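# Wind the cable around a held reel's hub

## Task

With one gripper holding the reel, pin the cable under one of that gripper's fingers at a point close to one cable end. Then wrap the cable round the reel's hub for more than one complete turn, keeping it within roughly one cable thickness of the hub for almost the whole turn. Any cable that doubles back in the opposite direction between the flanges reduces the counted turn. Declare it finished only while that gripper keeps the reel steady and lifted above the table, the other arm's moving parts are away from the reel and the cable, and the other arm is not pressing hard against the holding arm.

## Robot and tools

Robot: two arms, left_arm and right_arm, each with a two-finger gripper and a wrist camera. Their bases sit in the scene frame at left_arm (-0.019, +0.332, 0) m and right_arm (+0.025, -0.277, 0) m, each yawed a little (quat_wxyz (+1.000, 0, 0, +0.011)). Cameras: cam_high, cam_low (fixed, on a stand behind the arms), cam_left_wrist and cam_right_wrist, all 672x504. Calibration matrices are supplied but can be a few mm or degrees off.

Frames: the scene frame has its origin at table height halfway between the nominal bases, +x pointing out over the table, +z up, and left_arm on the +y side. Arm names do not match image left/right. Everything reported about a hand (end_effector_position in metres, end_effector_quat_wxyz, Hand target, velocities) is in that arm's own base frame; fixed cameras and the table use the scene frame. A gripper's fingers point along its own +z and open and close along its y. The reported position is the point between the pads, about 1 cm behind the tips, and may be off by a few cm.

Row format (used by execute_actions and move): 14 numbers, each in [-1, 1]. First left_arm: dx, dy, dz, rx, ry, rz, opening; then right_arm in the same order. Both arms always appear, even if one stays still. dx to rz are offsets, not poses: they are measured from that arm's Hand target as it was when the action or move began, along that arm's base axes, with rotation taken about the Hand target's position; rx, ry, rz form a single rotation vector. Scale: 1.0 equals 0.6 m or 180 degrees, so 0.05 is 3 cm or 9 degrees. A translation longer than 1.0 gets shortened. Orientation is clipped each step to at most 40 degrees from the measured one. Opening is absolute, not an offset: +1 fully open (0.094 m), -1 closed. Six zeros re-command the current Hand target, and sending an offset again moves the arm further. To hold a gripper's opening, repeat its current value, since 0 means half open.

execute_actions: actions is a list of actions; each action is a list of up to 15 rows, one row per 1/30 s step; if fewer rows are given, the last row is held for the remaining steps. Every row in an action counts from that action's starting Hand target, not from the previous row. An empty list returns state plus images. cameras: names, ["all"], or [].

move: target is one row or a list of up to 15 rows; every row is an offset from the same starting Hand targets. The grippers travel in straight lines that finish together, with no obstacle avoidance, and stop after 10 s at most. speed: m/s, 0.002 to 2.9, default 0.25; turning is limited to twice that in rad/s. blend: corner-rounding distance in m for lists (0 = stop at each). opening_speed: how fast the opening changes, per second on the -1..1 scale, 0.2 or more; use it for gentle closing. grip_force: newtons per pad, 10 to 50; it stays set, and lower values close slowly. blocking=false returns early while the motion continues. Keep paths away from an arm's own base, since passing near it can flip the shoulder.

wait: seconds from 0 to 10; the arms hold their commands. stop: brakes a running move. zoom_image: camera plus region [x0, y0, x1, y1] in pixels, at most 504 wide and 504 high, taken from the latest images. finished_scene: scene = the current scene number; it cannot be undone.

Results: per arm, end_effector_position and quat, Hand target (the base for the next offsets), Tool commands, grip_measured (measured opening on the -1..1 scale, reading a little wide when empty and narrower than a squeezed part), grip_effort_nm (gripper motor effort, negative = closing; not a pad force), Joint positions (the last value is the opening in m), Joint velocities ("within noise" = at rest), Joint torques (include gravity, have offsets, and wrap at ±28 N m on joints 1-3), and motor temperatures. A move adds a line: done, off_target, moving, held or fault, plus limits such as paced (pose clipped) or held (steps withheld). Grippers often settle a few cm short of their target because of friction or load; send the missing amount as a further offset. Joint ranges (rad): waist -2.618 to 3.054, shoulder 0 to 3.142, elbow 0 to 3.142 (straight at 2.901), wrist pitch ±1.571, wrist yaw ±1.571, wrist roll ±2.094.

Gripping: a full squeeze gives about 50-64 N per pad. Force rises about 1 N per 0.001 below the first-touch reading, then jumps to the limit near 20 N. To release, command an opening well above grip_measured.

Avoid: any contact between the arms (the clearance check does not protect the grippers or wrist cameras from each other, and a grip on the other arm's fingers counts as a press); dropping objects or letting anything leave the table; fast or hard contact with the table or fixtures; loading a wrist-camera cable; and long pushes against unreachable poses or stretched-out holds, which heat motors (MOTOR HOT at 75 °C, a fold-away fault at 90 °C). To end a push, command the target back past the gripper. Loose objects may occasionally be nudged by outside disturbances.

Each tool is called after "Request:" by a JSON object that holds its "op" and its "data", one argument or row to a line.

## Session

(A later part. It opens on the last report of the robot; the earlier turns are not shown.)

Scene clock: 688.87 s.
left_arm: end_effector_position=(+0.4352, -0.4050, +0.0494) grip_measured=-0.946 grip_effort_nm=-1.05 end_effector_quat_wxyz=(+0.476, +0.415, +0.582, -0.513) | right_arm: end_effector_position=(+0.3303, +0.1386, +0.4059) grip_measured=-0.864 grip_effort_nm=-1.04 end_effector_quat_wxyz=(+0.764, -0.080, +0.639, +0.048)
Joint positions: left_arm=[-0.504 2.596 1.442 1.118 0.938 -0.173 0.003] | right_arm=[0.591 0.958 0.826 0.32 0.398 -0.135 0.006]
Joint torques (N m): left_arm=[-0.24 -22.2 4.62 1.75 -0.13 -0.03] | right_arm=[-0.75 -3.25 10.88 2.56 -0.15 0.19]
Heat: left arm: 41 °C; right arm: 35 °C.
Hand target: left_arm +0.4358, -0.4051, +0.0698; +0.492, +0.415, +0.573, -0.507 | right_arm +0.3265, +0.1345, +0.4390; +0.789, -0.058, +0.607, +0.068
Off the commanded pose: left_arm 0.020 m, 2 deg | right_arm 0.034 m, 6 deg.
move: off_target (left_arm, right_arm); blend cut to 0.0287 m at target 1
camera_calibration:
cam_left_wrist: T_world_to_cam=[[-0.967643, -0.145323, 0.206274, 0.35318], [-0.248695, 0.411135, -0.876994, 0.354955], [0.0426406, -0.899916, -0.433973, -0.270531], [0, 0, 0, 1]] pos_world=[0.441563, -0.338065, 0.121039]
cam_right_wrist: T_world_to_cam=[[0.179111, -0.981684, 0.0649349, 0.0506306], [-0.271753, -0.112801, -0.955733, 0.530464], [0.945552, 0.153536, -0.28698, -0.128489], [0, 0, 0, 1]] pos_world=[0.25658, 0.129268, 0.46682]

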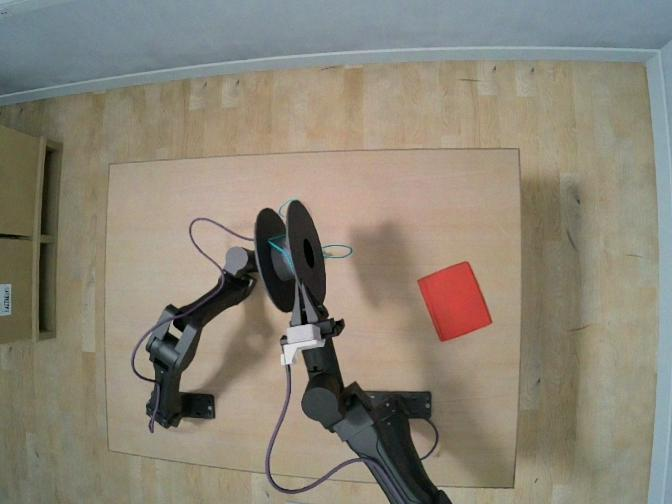

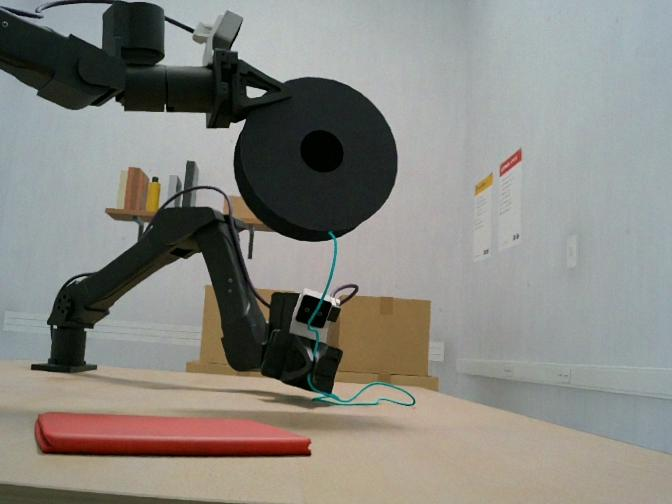

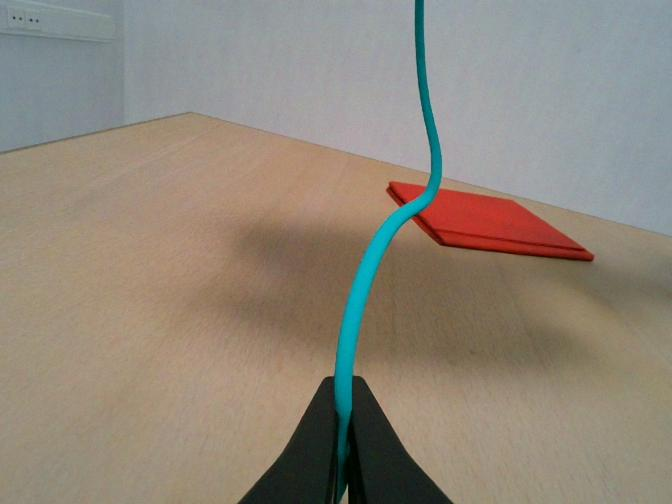

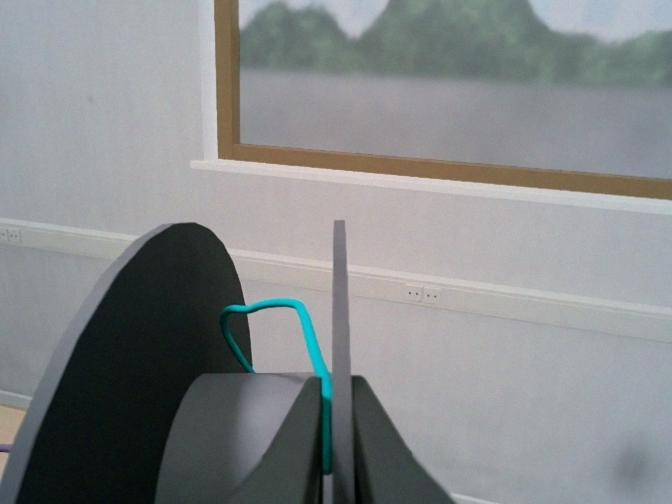

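Request:
{"op": "move", "data": {
  "target": [
    [-0.193,-0.0,0.03,-0.015,0.1,0,-1,0,0,0,0,0,0,-1],
    [-0.418,0.112,0.12,-0.029,0.192,0,-1,0,0,0,0,0,0,-1]
  ],
  "speed": 0.12,
  "blend": [0.03,0],
  "cameras": ["all"]
}}

Scene clock: 693.33 s.
left_arm: end_effector_position=(+0.1872, -0.3403, +0.1347) grip_measured=-0.946 grip_effort_nm=-1.05 end_effector_quat_wxyz=(+0.305, +0.223, +0.677, -0.631) | right_arm: end_effector_position=(+0.3303, +0.1387, +0.4058) grip_measured=-0.864 grip_effort_nm=-1.04 end_effector_quat_wxyz=(+0.764, -0.080, +0.639, +0.048)
Joint positions: left_arm=[-0.784 1.781 0.311 1.449 0.655 -0.79 0.003] | right_arm=[0.591 0.958 0.826 0.319 0.398 -0.135 0.006]
Joint torques (N m): left_arm=[-0.59 -10.29 3.26 2.02 -0.18 0.02] | right_arm=[-0.75 -3.28 10.91 2.55 -0.13 0.21]
Heat: left arm: 41 °C; right arm: 35 °C.
Hand target: left_arm +0.1850, -0.3380, +0.1418; +0.318, +0.223, +0.670, -0.633 | right_arm +0.3265, +0.1345, +0.4391; +0.790, -0.058, +0.607, +0.068
Off the commanded pose: left_arm 0.008 m, 2 deg | right_arm 0.034 m, 6 deg.
move: off_target (right_arm)
camera_calibration:
cam_left_wrist: T_world_to_cam=[[-0.681274, -0.118349, 0.722399, -0.00893652], [-0.711327, 0.340056, -0.615122, 0.368616], [-0.172857, -0.932928, -0.315856, -0.151464], [0, 0, 0, 1]] pos_world=[0.229937, -0.267713, 0.185359]
cam_right_wrist: T_world_to_cam=[[0.179494, -0.981603, 0.0650995, 0.0504521], [-0.271972, -0.11311, -0.955634, 0.530418], [0.945417, 0.153826, -0.287271, -0.128385], [0, 0, 0, 1]] pos_world=[0.25658, 0.129268, 0.46672]

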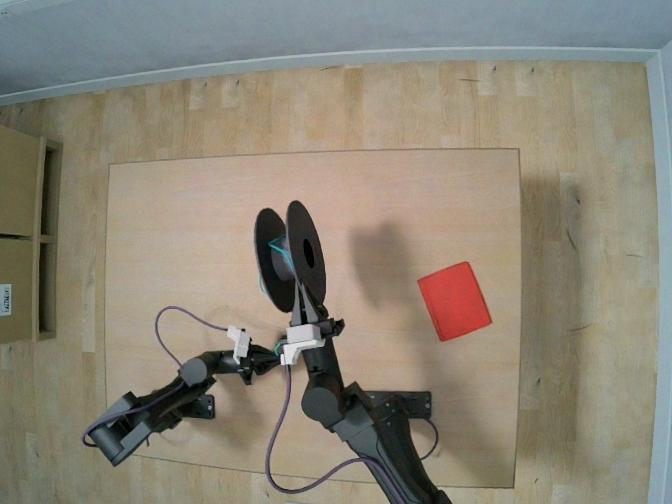

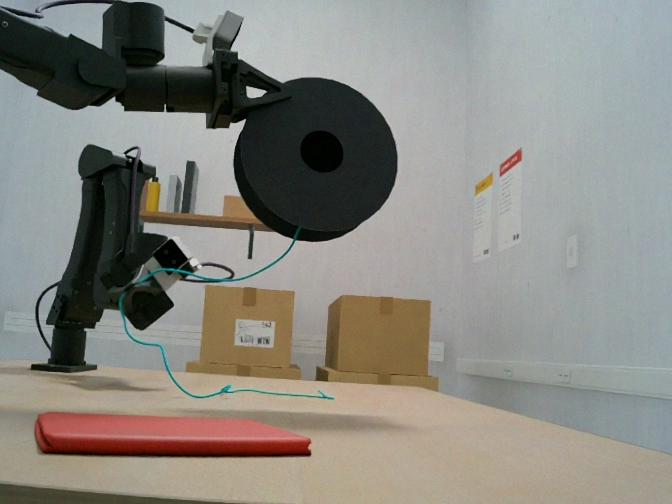

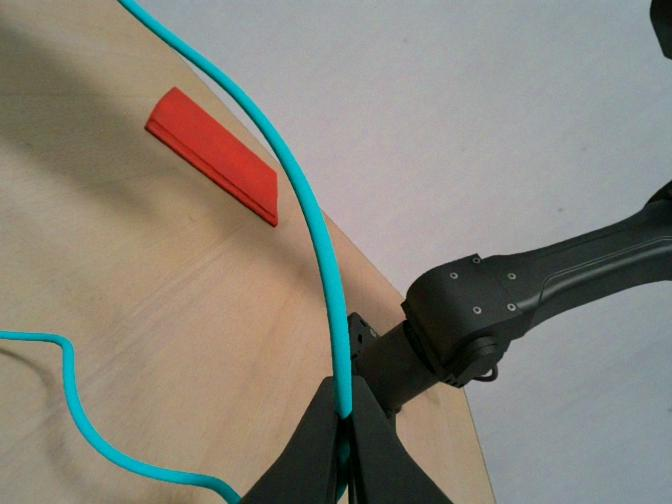

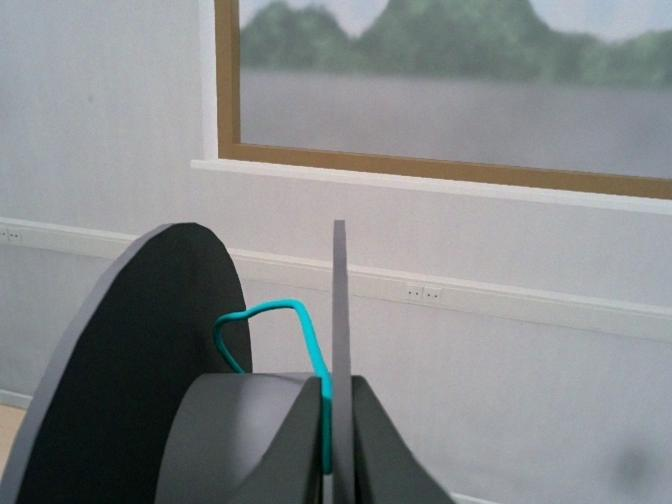

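Request:
{"op": "move", "data": {
  "target": [
    [-0.052,0.003,0.335,-0.025,0.165,0,-1,0,0,0,0,0,0,-1]
  ],
  "speed": 0.12,
  "cameras": ["all"]
}}

Scene clock: 697.70 s.
left_arm: end_effector_position=(+0.1560, -0.3375, +0.3233) grip_measured=-0.946 grip_effort_nm=-1.05 end_effector_quat_wxyz=(+0.132, +0.036, +0.716, -0.685) | right_arm: end_effector_position=(+0.3303, +0.1388, +0.4059) grip_measured=-0.864 grip_effort_nm=-1.04 end_effector_quat_wxyz=(+0.764, -0.080, +0.639, +0.048)
Joint positions: left_arm=[-0.887 1.028 0.732 0.264 0.544 -1.314 0.003] | right_arm=[0.591 0.958 0.826 0.319 0.397 -0.134 0.006]
Joint torques (N m): left_arm=[-0.72 -5.59 12.08 1.79 -0.11 0] | right_arm=[-0.79 -3.25 10.89 2.56 -0.13 0.19]
Heat: left arm: 40 °C; right arm: 36 °C.
Hand target: left_arm +0.1537, -0.3361, +0.3429; +0.144, +0.041, +0.704, -0.695 | right_arm +0.3265, +0.1345, +0.4391; +0.790, -0.058, +0.607, +0.068
Off the commanded pose: left_arm 0.020 m, 2 deg | right_arm 0.034 m, 6 deg.
move: off_target (left_arm, right_arm)
camera_calibration:
cam_left_wrist: T_world_to_cam=[[-0.224329, -0.0745676, 0.971656, -0.303136], [-0.934692, 0.298577, -0.192882, 0.345796], [-0.275732, -0.951468, -0.136677, -0.142857], [0, 0, 0, 1]] pos_world=[0.21582, -0.261775, 0.341716]
cam_right_wrist: T_world_to_cam=[[0.180378, -0.981478, 0.0645391, 0.0505697], [-0.271874, -0.112809, -0.955698, 0.530395], [0.945277, 0.154841, -0.287186, -0.128535], [0, 0, 0, 1]] pos_world=[0.25658, 0.129369, 0.46672]

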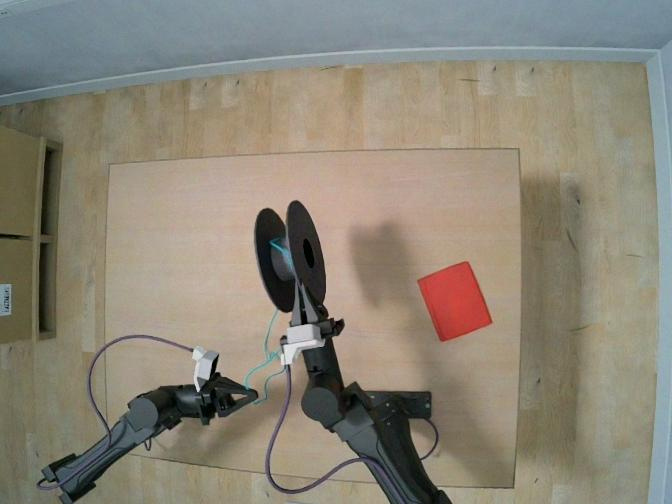

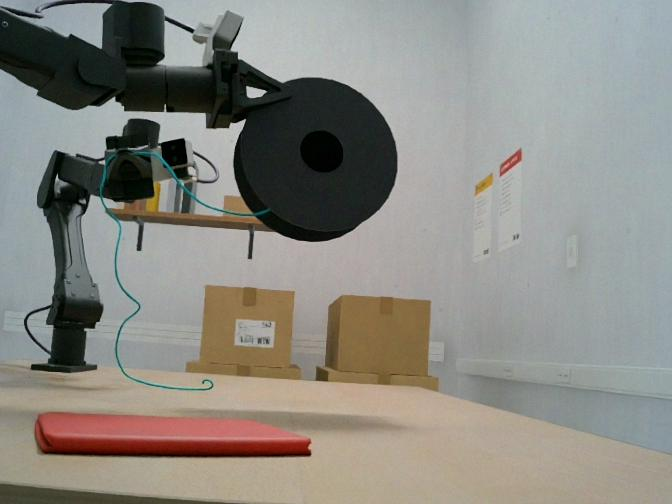

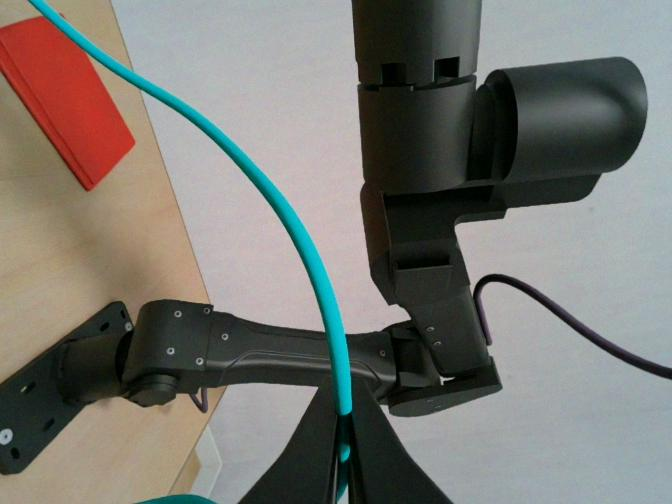

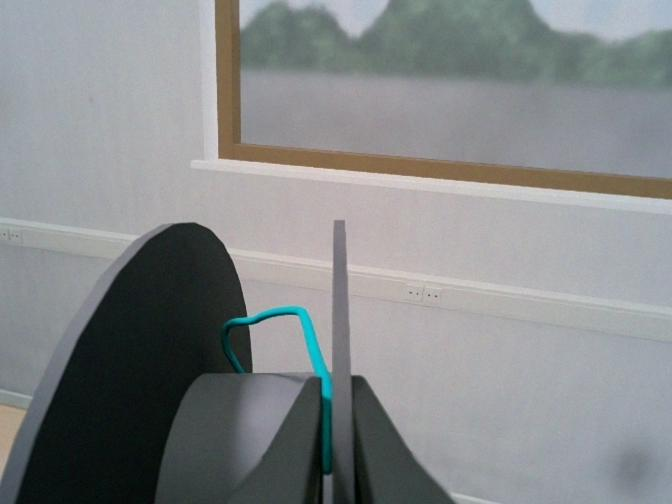

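Request:
{"op": "move", "data": {
  "target": [
    [0.05,0.005,0.3,-0.02,0.13,0,-1,0,0,0,0,0,0,-1],
    [0.17,0.01,0.37,-0.025,0.165,0,-1,0,0,0,0,0,0,-1]
  ],
  "speed": 0.12,
  "blend": [0.04,0],
  "cameras": ["all"]
}}

Scene clock: 701.43 s.
left_arm: end_effector_position=(+0.2580, -0.3317, +0.5553) grip_measured=-0.946 grip_effort_nm=-1.06 end_effector_quat_wxyz=(-0.042, -0.156, +0.693, -0.703) | right_arm: end_effector_position=(+0.3299, +0.1400, +0.4074) grip_measured=-0.864 grip_effort_nm=-1.04 end_effector_quat_wxyz=(+0.765, -0.080, +0.637, +0.053)
Joint positions: left_arm=[-0.595 1.585 2.112 -0.539 0.814 -1.842 0.003] | right_arm=[0.591 0.958 0.829 0.319 0.39 -0.129 0.006]
Joint torques (N m): left_arm=[0.53 -6.83 10.02 1.75 0.23 -0.02] | right_arm=[-0.75 -3.19 10.67 2.56 -0.04 0.14]
Heat: left arm: 39 °C; right arm: 36 °C.
Hand target: left_arm +0.2558, -0.3301, +0.5648; -0.040, -0.144, +0.689, -0.709 | right_arm +0.3265, +0.1344, +0.4392; +0.790, -0.058, +0.607, +0.068
Off the commanded pose: left_arm 0.010 m, 2 deg | right_arm 0.032 m, 5 deg.
move: off_target (right_arm)
camera_calibration:
cam_left_wrist: T_world_to_cam=[[0.282221, 0.0221591, 0.959093, -0.597002], [-0.924581, 0.272987, 0.265758, 0.218449], [-0.255931, -0.961763, 0.0975305, -0.216088], [0, 0, 0, 1]] pos_world=[0.315157, -0.25423, 0.535602]
cam_right_wrist: T_world_to_cam=[[0.188125, -0.980354, 0.0592827, 0.0511099], [-0.268844, -0.109457, -0.956944, 0.5309], [0.944633, 0.164087, -0.284154, -0.130171], [0, 0, 0, 1]] pos_world=[0.256078, 0.129576, 0.468023]

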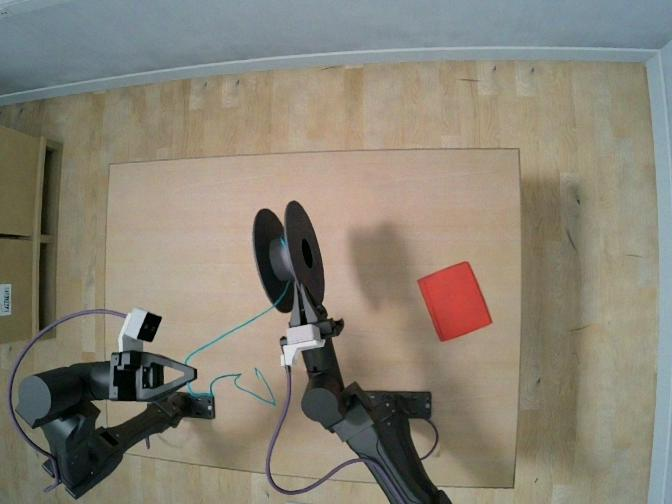

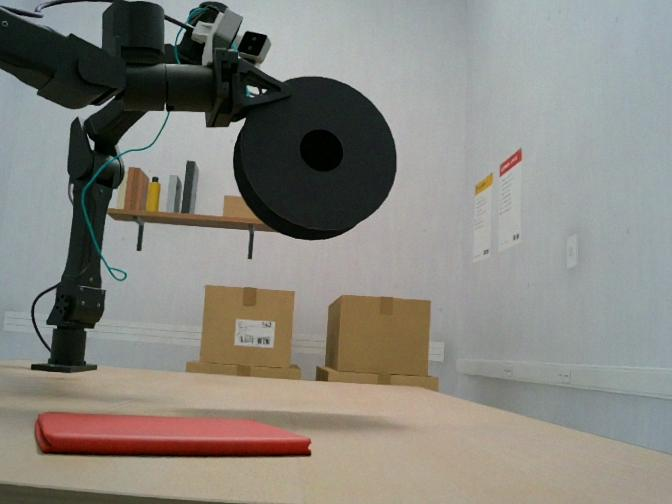

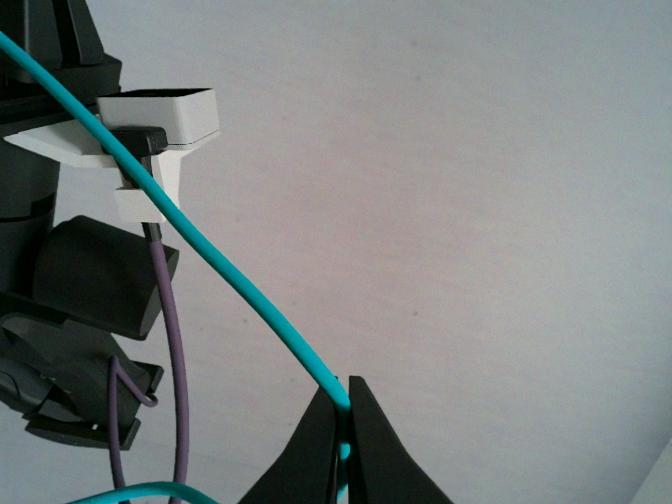

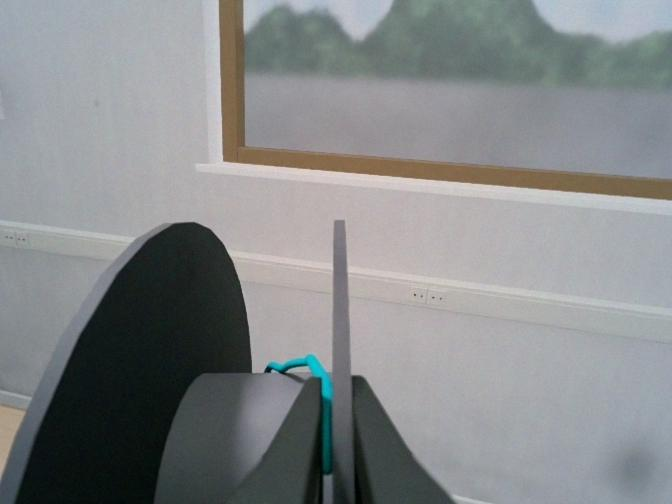

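Request:
{"op": "move", "data": {
  "target": [
    [0.217,0.0,-0.01,0,0,0,-1,0,0,0,0,0,0,-1],
    [0.47,0.003,-0.117,0.0417,-0.275,0,-1,0,0,0,0,0,0,-1]
  ],
  "speed": 0.1,
  "blend": [0.04,0],
  "cameras": ["all"]
}}

Scene clock: 708.83 s.
left_arm: end_effector_position=(+0.5265, -0.3297, +0.4983) grip_measured=-0.946 grip_effort_nm=-1.05 end_effector_quat_wxyz=(-0.342, -0.071, -0.614, +0.708) | right_arm: end_effector_position=(+0.3299, +0.1400, +0.4074) grip_measured=-0.864 grip_effort_nm=-1.04 end_effector_quat_wxyz=(+0.765, -0.080, +0.637, +0.053)
Joint positions: left_arm=[-0.339 2.461 2.838 -0.007 0.862 -1.292 0.003] | right_arm=[0.591 0.958 0.829 0.319 0.39 -0.129 0.006]
Joint torques (N m): left_arm=[0.46 -14.63 9.83 1.61 -0.38 0.12] | right_arm=[-0.75 -3.17 10.66 2.57 -0.03 0.13]
Heat: left arm: 38 °C; right arm: 37 °C.
Hand target: left_arm +0.5378, -0.3283, +0.4946; -0.262, -0.164, -0.686, +0.659 | right_arm +0.3265, +0.1344, +0.4392; +0.790, -0.058, +0.607, +0.068
Off the commanded pose: left_arm 0.012 m, 17 deg | right_arm 0.032 m, 5 deg.
elbow stopped short (left arm): the move would have taken joint 3 (elbow) straighter than the controller allows.
move: off_target (left_arm, right_arm)
camera_calibration:
cam_left_wrist: T_world_to_cam=[[-0.561657, -0.0010237, 0.82737, -0.11576], [-0.827096, 0.0264331, -0.561438, 0.760848], [-0.0212952, -0.99965, -0.015693, -0.219565], [0, 0, 0, 1]] pos_world=[0.559601, -0.239719, 0.519499]
cam_right_wrist: T_world_to_cam=[[0.188125, -0.980354, 0.0592827, 0.0511099], [-0.268844, -0.109457, -0.956944, 0.5309], [0.944633, 0.164087, -0.284154, -0.130171], [0, 0, 0, 1]] pos_world=[0.256078, 0.129576, 0.468023]

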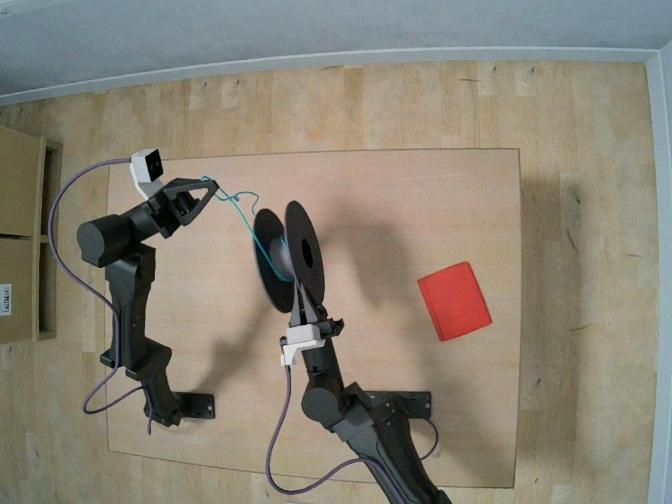

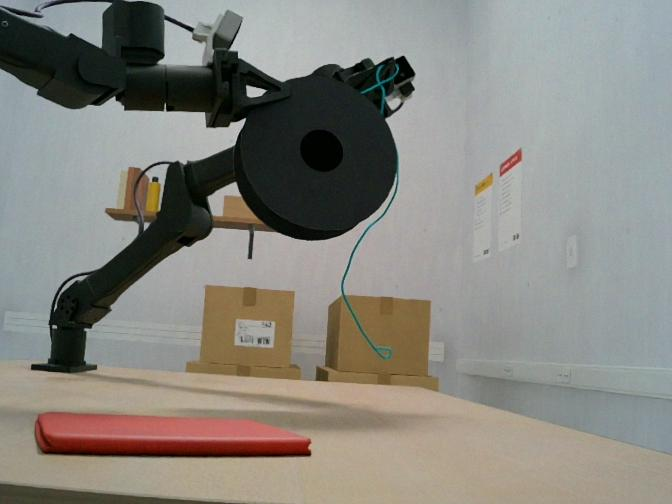

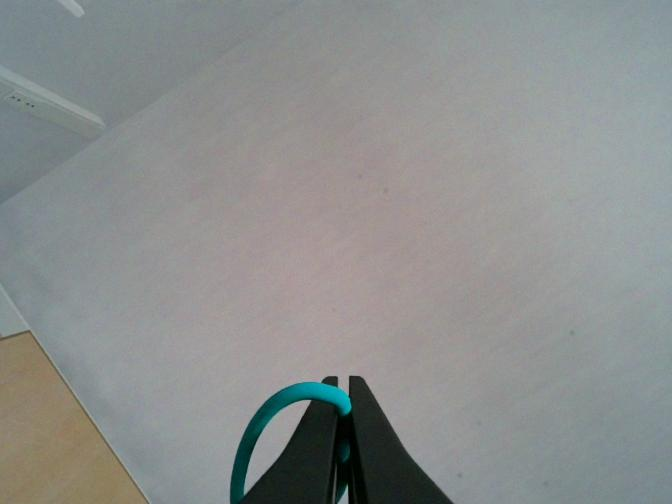

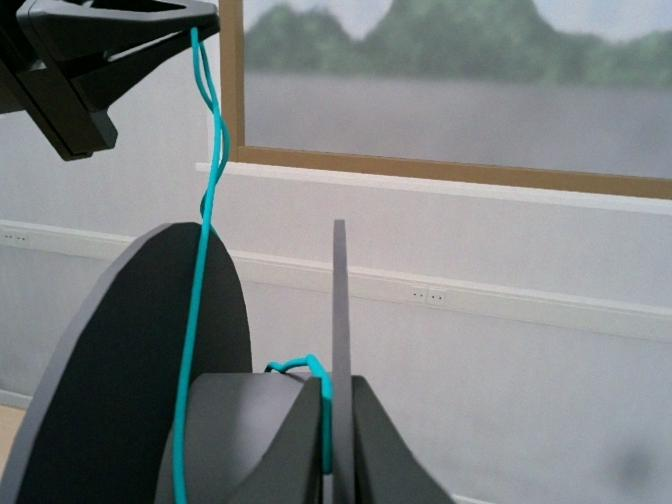

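Request:
{"op": "move", "data": {
  "target": [
    [0.047,-0.095,-0.25,0.0417,-0.275,0,-1,0,0,0,0,0,0,-1]
  ],
  "speed": 0.08,
  "cameras": ["all"]
}}

Scene clock: 716.50 s.
left_arm: end_effector_position=(+0.5602, -0.3786, +0.3601) grip_measured=-0.946 grip_effort_nm=-1.05 end_effector_quat_wxyz=(+0.557, +0.400, +0.547, -0.480) | right_arm: end_effector_position=(+0.3299, +0.1400, +0.4074) grip_measured=-0.864 grip_effort_nm=-1.04 end_effector_quat_wxyz=(+0.765, -0.080, +0.637, +0.053)
Joint positions: left_arm=[-0.375 2.677 2.838 -0.018 0.963 -0.198 0.003] | right_arm=[0.591 0.958 0.829 0.319 0.39 -0.129 0.006]
Joint torques (N m): left_arm=[-0.58 -16.34 10.73 1.48 -0.13 0.11] | right_arm=[-0.75 -3.22 10.7 2.55 -0.05 0.12]
Heat: left arm: 38 °C; right arm: 37 °C.
Hand target: left_arm +0.5661, -0.3853, +0.3445; +0.514, +0.441, +0.554, -0.485 | right_arm +0.3265, +0.1344, +0.4392; +0.790, -0.058, +0.607, +0.068
Off the commanded pose: left_arm 0.018 m, 7 deg | right_arm 0.032 m, 5 deg.
elbow stopped short (left arm): the move would have taken joint 3 (elbow) straighter than the controller allows.
move: off_target (left_arm, right_arm)
camera_calibration:
cam_left_wrist: T_world_to_cam=[[-0.968373, -0.233753, 0.0872598, 0.423665], [-0.160871, 0.317605, -0.934477, 0.583697], [0.190722, -0.918959, -0.345164, -0.23943], [0, 0, 0, 1]] pos_world=[0.549831, -0.306379, 0.42584]
cam_right_wrist: T_world_to_cam=[[0.188125, -0.980354, 0.0592827, 0.0511099], [-0.268844, -0.109457, -0.956944, 0.5309], [0.944633, 0.164087, -0.284154, -0.130171], [0, 0, 0, 1]] pos_world=[0.256078, 0.129576, 0.468023]

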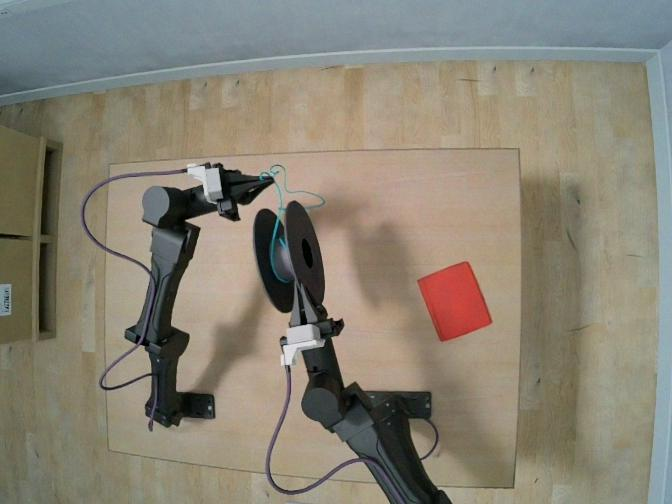

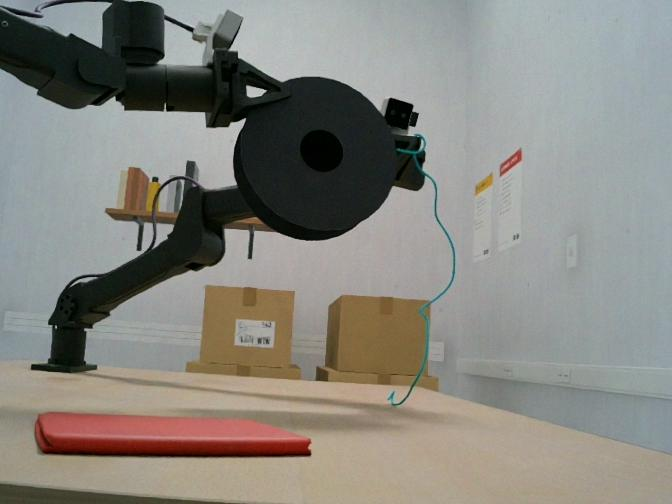

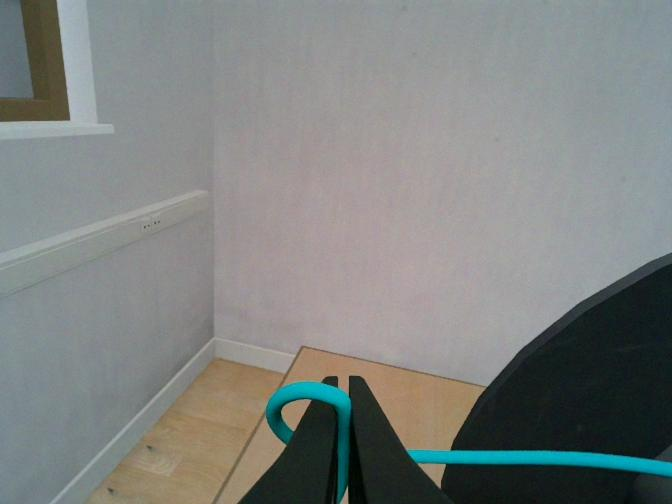

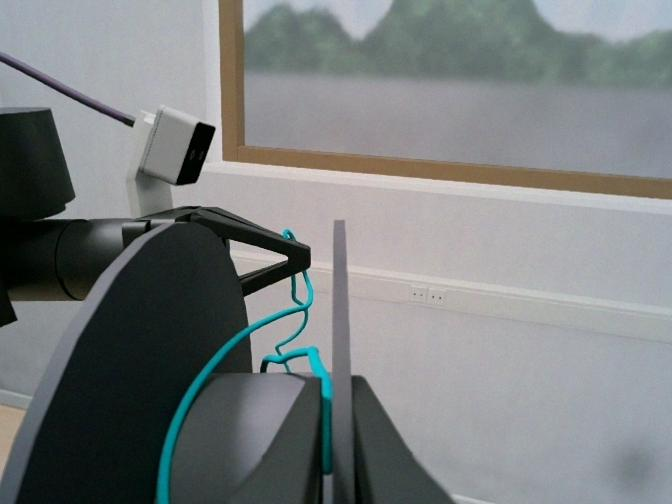

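Request:
{"op": "move", "data": {
  "target": [
    [-0.06,-0.045,-0.17,0,0,0,-1,0,0,0,0,0,0,-1]
  ],
  "speed": 0.06,
  "cameras": ["all"]
}}

Request:
{"op": "zoom_image", "data": {
  "camera": "cam_right_wrist",
  "region": [120, 180, 480, 504]
}}

Scene clock: 720.00 s.
left_arm: end_effector_position=(+0.5336, -0.4135, +0.2330) grip_measured=-0.946 grip_effort_nm=-1.05 end_effector_quat_wxyz=(+0.508, +0.439, +0.554, -0.492) | right_arm: end_effector_position=(+0.3332, +0.1378, +0.3936) grip_measured=-0.864 grip_effort_nm=-1.05 end_effector_quat_wxyz=(+0.748, -0.085, +0.657, +0.039)
Joint positions: left_arm=[-0.433 2.56 2.199 0.36 1.006 -0.098 0.003] | right_arm=[0.587 0.961 0.829 0.264 0.403 -0.129 0.006]
Joint torques (N m): left_arm=[-0.24 -23.62 6.11 1.53 -0.11 0.16] | right_arm=[-0.38 -4.29 10.3 3.17 -0.19 0.13]
Motor temperatures (°C): left_arm=[20 38 36 32 22 21 29] | right_arm=[22 21 31 38 22 23 23]
Heat: left arm: 38 °C; right arm: 38 °C.
Hand target: left_arm +0.5301, -0.4122, +0.2427; +0.514, +0.441, +0.554, -0.485 | right_arm +0.3265, +0.1345, +0.4391; +0.789, -0.058, +0.607, +0.068
Off the commanded pose: left_arm 0.010 m, 1 deg | right_arm 0.046 m, 9 deg.
move: off_target (right_arm)
camera_calibration:
cam_left_wrist: T_world_to_cam=[[-0.983734, -0.14607, 0.104551, 0.441255], [-0.155822, 0.404342, -0.901236, 0.497278], [0.0893691, -0.902868, -0.420526, -0.231977], [0, 0, 0, 1]] pos_world=[0.532296, -0.346061, 0.304478]
cam_right_wrist: T_world_to_cam=[[0.174517, -0.981404, 0.0799342, 0.0457512], [-0.317514, -0.132933, -0.938889, 0.530709], [0.932056, 0.138472, -0.334809, -0.109205], [0, 0, 0, 1]] pos_world=[0.262309, 0.130571, 0.458058]

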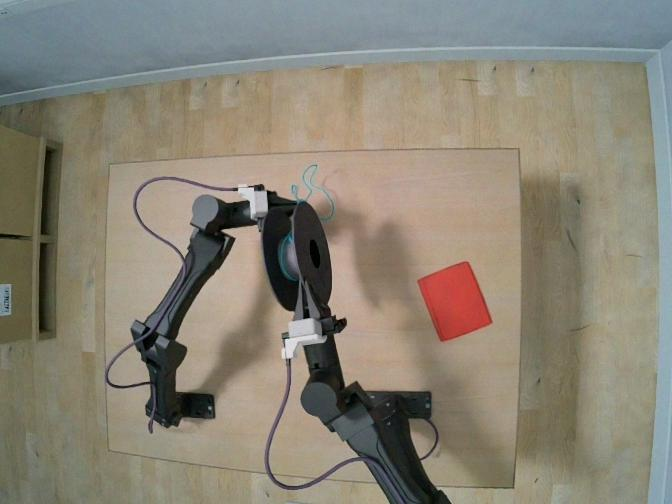

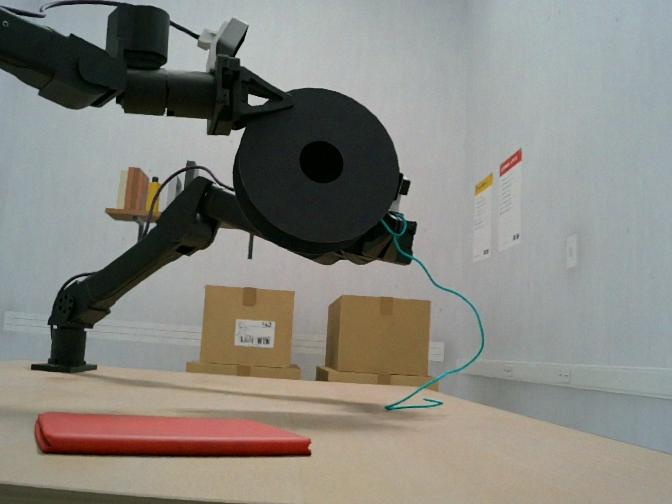

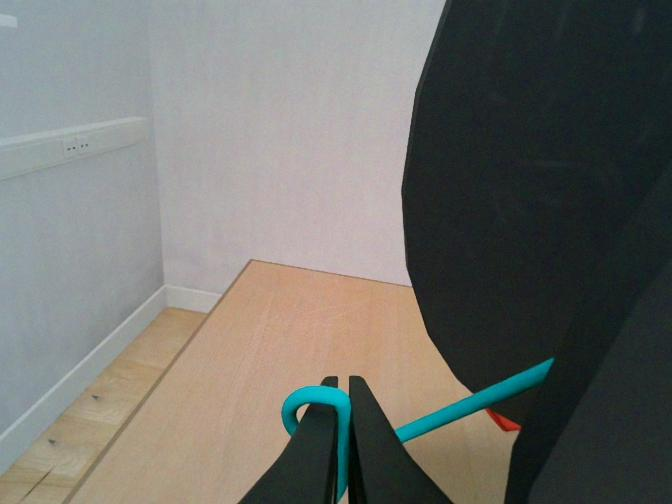

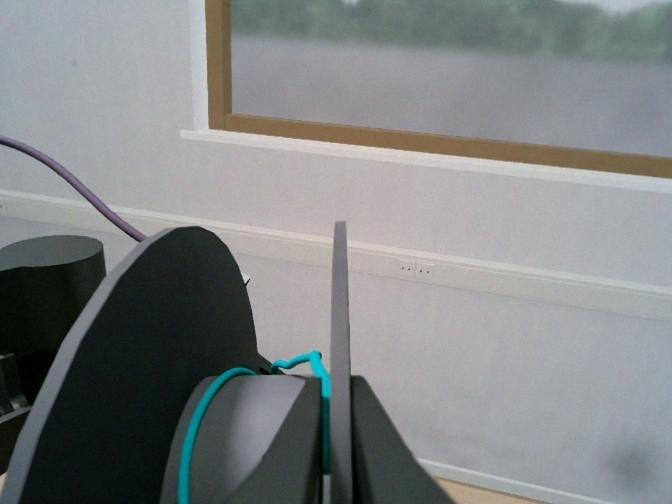

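Scaled by 1.400 from the camera's 672x504 image, which has a finer 960x720 frame.

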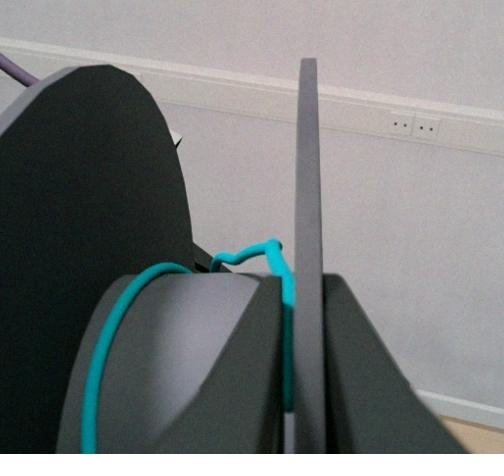

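Request:
{"op": "move", "data": {
  "target": [
    [-0.085,-0.012,-0.045,0,0,0,-1,0,0,0,0,0,0,-1]
  ],
  "speed": 0.06,
  "cameras": ["all"]
}}

Request:
{"op": "zoom_image", "data": {
  "camera": "cam_right_wrist",
  "region": [120, 180, 480, 504]
}}

Scene clock: 722.57 s.
left_arm: end_effector_position=(+0.4912, -0.4142, +0.1981) grip_measured=-0.946 grip_effort_nm=-1.05 end_effector_quat_wxyz=(+0.505, +0.431, +0.567, -0.487) | right_arm: end_effector_position=(+0.3332, +0.1378, +0.3935) grip_measured=-0.864 grip_effort_nm=-1.05 end_effector_quat_wxyz=(+0.748, -0.085, +0.657, +0.038)
Joint positions: left_arm=[-0.473 2.404 1.785 0.592 0.944 -0.096 0.003] | right_arm=[0.587 0.961 0.829 0.264 0.403 -0.13 0.006]
Joint torques (N m): left_arm=[-1.58 -22.93 6.22 1.76 -0.02 0.12] | right_arm=[-0.4 -4.29 10.33 3.16 -0.18 0.15]
Heat: left arm: 39 °C; right arm: 38 °C.
Hand target: left_arm +0.4791, -0.4195, +0.2156; +0.514, +0.441, +0.554, -0.485 | right_arm +0.3265, +0.1346, +0.4391; +0.789, -0.058, +0.607, +0.068
Off the commanded pose: left_arm 0.022 m, 2 deg | right_arm 0.046 m, 9 deg.
move: off_target (left_arm, right_arm)
camera_calibration:
cam_left_wrist: T_world_to_cam=[[-0.977846, -0.169442, 0.122911, 0.386891], [-0.183516, 0.411473, -0.892755, 0.474327], [0.100696, -0.895533, -0.433453, -0.243389], [0, 0, 0, 1]] pos_world=[0.489874, -0.34758, 0.270408]
cam_right_wrist: T_world_to_cam=[[0.174382, -0.981316, 0.0812967, 0.0452578], [-0.317672, -0.134213, -0.938654, 0.53073], [0.932027, 0.137859, -0.335141, -0.109013], [0, 0, 0, 1]] pos_world=[0.262309, 0.130672, 0.457957]

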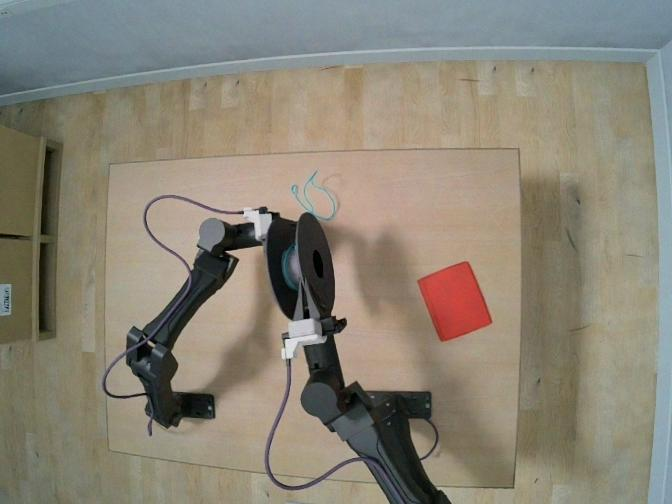

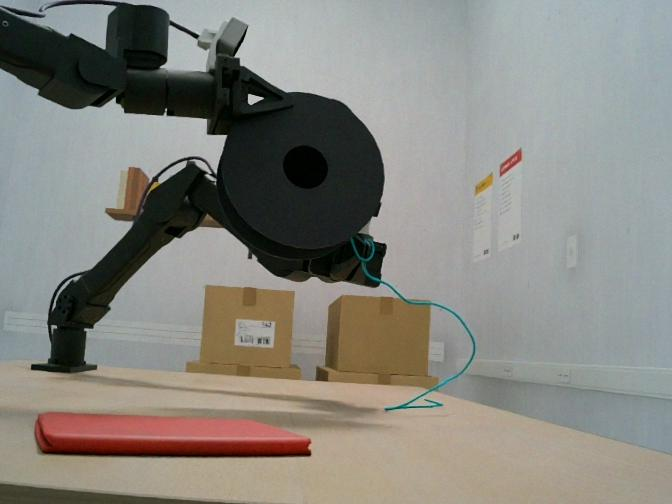

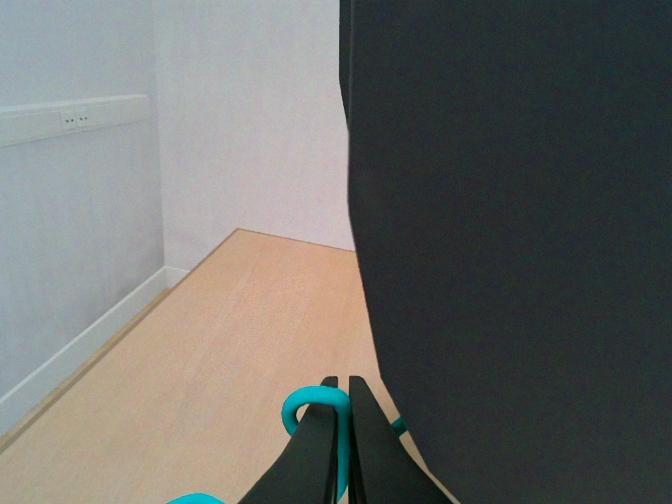

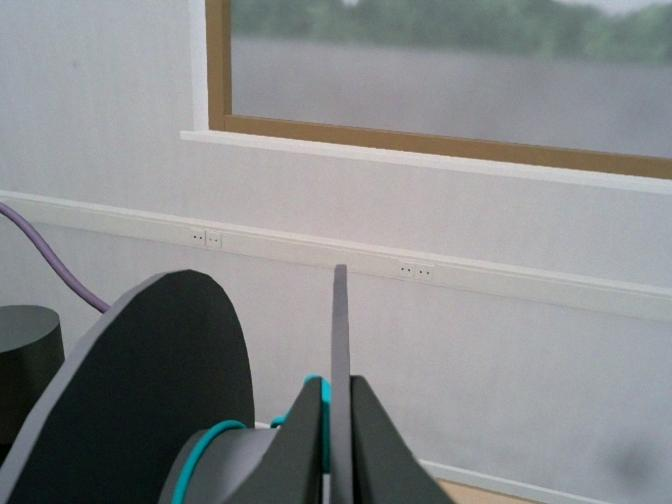

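Scaled by 1.400 from the camera's 672x504 image, which has a finer 960x720 frame.

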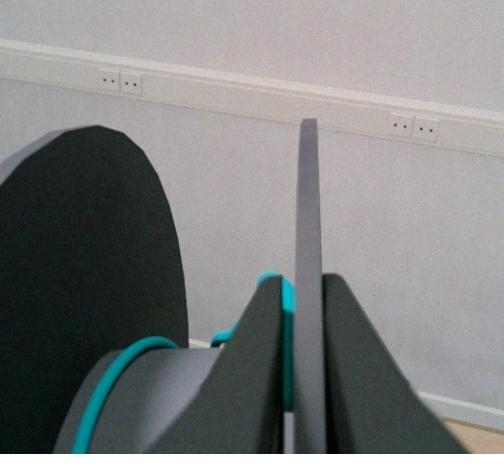

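Request:
{"op": "move", "data": {
  "target": [
    [0.02,0.003,0.015,0,0,0,-1,0,0,0,0,0,0,-1]
  ],
  "speed": 0.05
}}

Request:
{"op": "move", "data": {
  "target": [
    [0,0,0,0,0,0,-0.6,0,0,0,0,0,0,-1],
    [-0.02,0.22,0,0,0,0,-0.6,0,0,0,0,0,0,-1]
  ],
  "speed": 0.08,
  "opening_speed": 0.5,
  "cameras": ["all"]
}}

Request:
{"op": "zoom_image", "data": {
  "camera": "cam_right_wrist",
  "region": [120, 180, 480, 504]
}}

Scene clock: 724.23 s.
left_arm: end_effector_position=(+0.4928, -0.4150, +0.2007) grip_measured=-0.946 grip_effort_nm=-1.05 end_effector_quat_wxyz=(+0.500, +0.430, +0.572, -0.488) | right_arm: end_effector_position=(+0.3330, +0.1373, +0.3955) grip_measured=-0.864 grip_effort_nm=-1.05 end_effector_quat_wxyz=(+0.750, -0.083, +0.655, +0.039)
Joint positions: left_arm=[-0.473 2.404 1.806 0.559 0.944 -0.096 0.003] | right_arm=[0.587 0.961 0.829 0.273 0.405 -0.13 0.006]
Joint torques (N m): left_arm=[-0.35 -20.77 11.6 1.52 0.12 0.1] | right_arm=[-0.42 -4.16 10.4 3.06 -0.21 0.14]
Heat: left arm: 40 °C; right arm: 38 °C.
Hand target: left_arm +0.4910, -0.4177, +0.2244; +0.514, +0.440, +0.554, -0.485 | right_arm +0.3265, +0.1346, +0.4392; +0.790, -0.058, +0.607, +0.068
Off the commanded pose: left_arm 0.024 m, 3 deg | right_arm 0.044 m, 8 deg.
move: off_target (left_arm, right_arm)

Scene clock: 727.50 s.
left_arm: end_effector_position=(+0.4875, -0.2881, +0.2085) grip_measured=-0.602 grip_effort_nm=0.10 end_effector_quat_wxyz=(+0.503, +0.430, +0.568, -0.490) | right_arm: end_effector_position=(+0.3321, +0.1389, +0.3996) grip_measured=-0.865 grip_effort_nm=-1.04 end_effector_quat_wxyz=(+0.755, -0.084, +0.648, +0.045)
Joint positions: left_arm=[-0.236 2.217 1.5 0.681 1.184 -0.091 0.019] | right_arm=[0.587 0.961 0.829 0.289 0.395 -0.131 0.006]
Joint torques (N m): left_arm=[0.14 -20.75 5.97 1.63 0.18 0.08] | right_arm=[-0.42 -3.89 10.51 2.9 -0.1 0.17]
Heat: left arm: 40 °C; right arm: 38 °C.
Hand target: left_arm +0.4791, -0.2856, +0.2245; +0.514, +0.440, +0.554, -0.485 | right_arm +0.3265, +0.1346, +0.4391; +0.789, -0.058, +0.607, +0.068
Off the commanded pose: left_arm 0.018 m, 2 deg | right_arm 0.040 m, 7 deg.
move: off_target (left_arm, right_arm)
camera_calibration:
cam_left_wrist: T_world_to_cam=[[-0.97752, -0.166137, 0.129819, 0.402744], [-0.188152, 0.409499, -0.892698, 0.432669], [0.0951496, -0.897056, -0.431553, -0.12386], [0, 0, 0, 1]] pos_world=[0.486883, -0.221377, 0.280507]
cam_right_wrist: T_world_to_cam=[[0.181007, -0.980734, 0.0734726, 0.0468304], [-0.295581, -0.125501, -0.947038, 0.53111], [0.938013, 0.149703, -0.312602, -0.118853], [0, 0, 0, 1]] pos_world=[0.259995, 0.130376, 0.462387]

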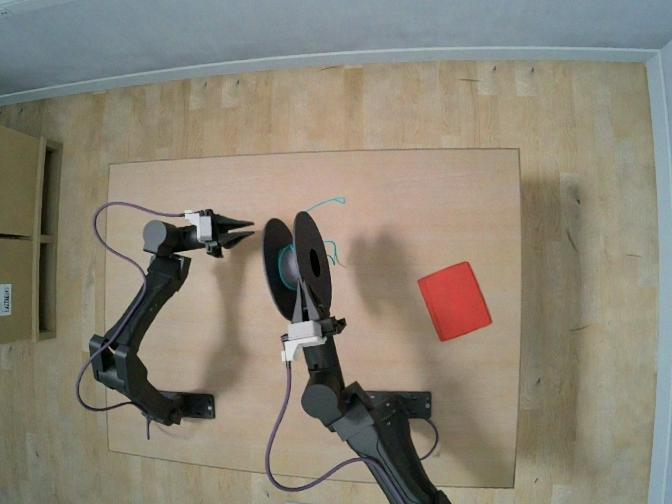

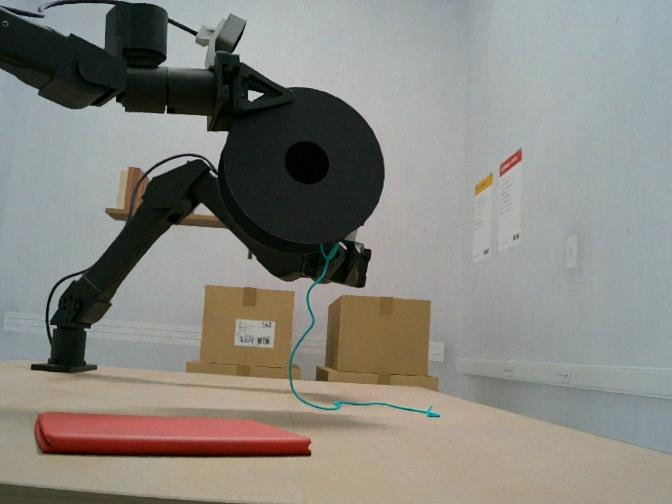

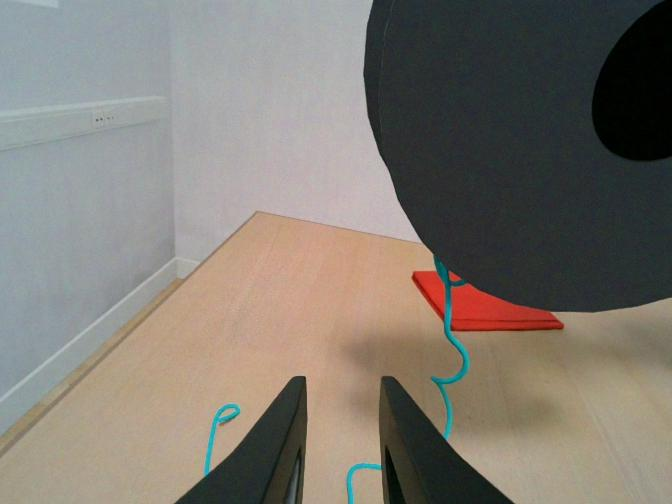

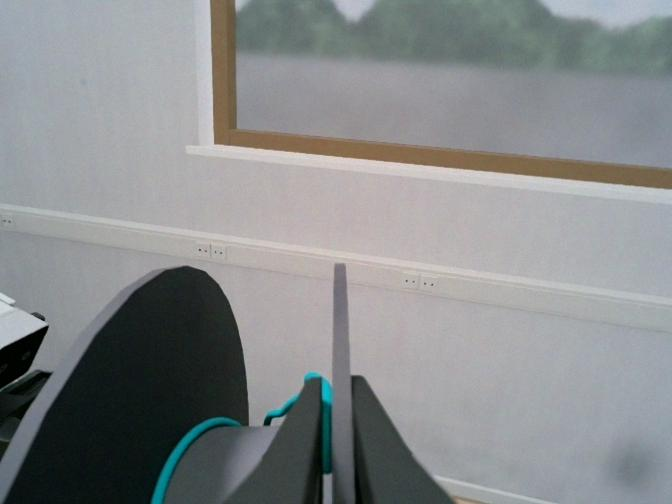

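Scaled by 1.400 from the camera's 672x504 image, which has a finer 960x720 frame.

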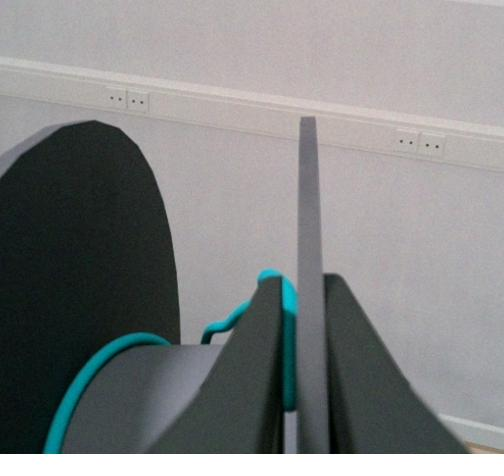

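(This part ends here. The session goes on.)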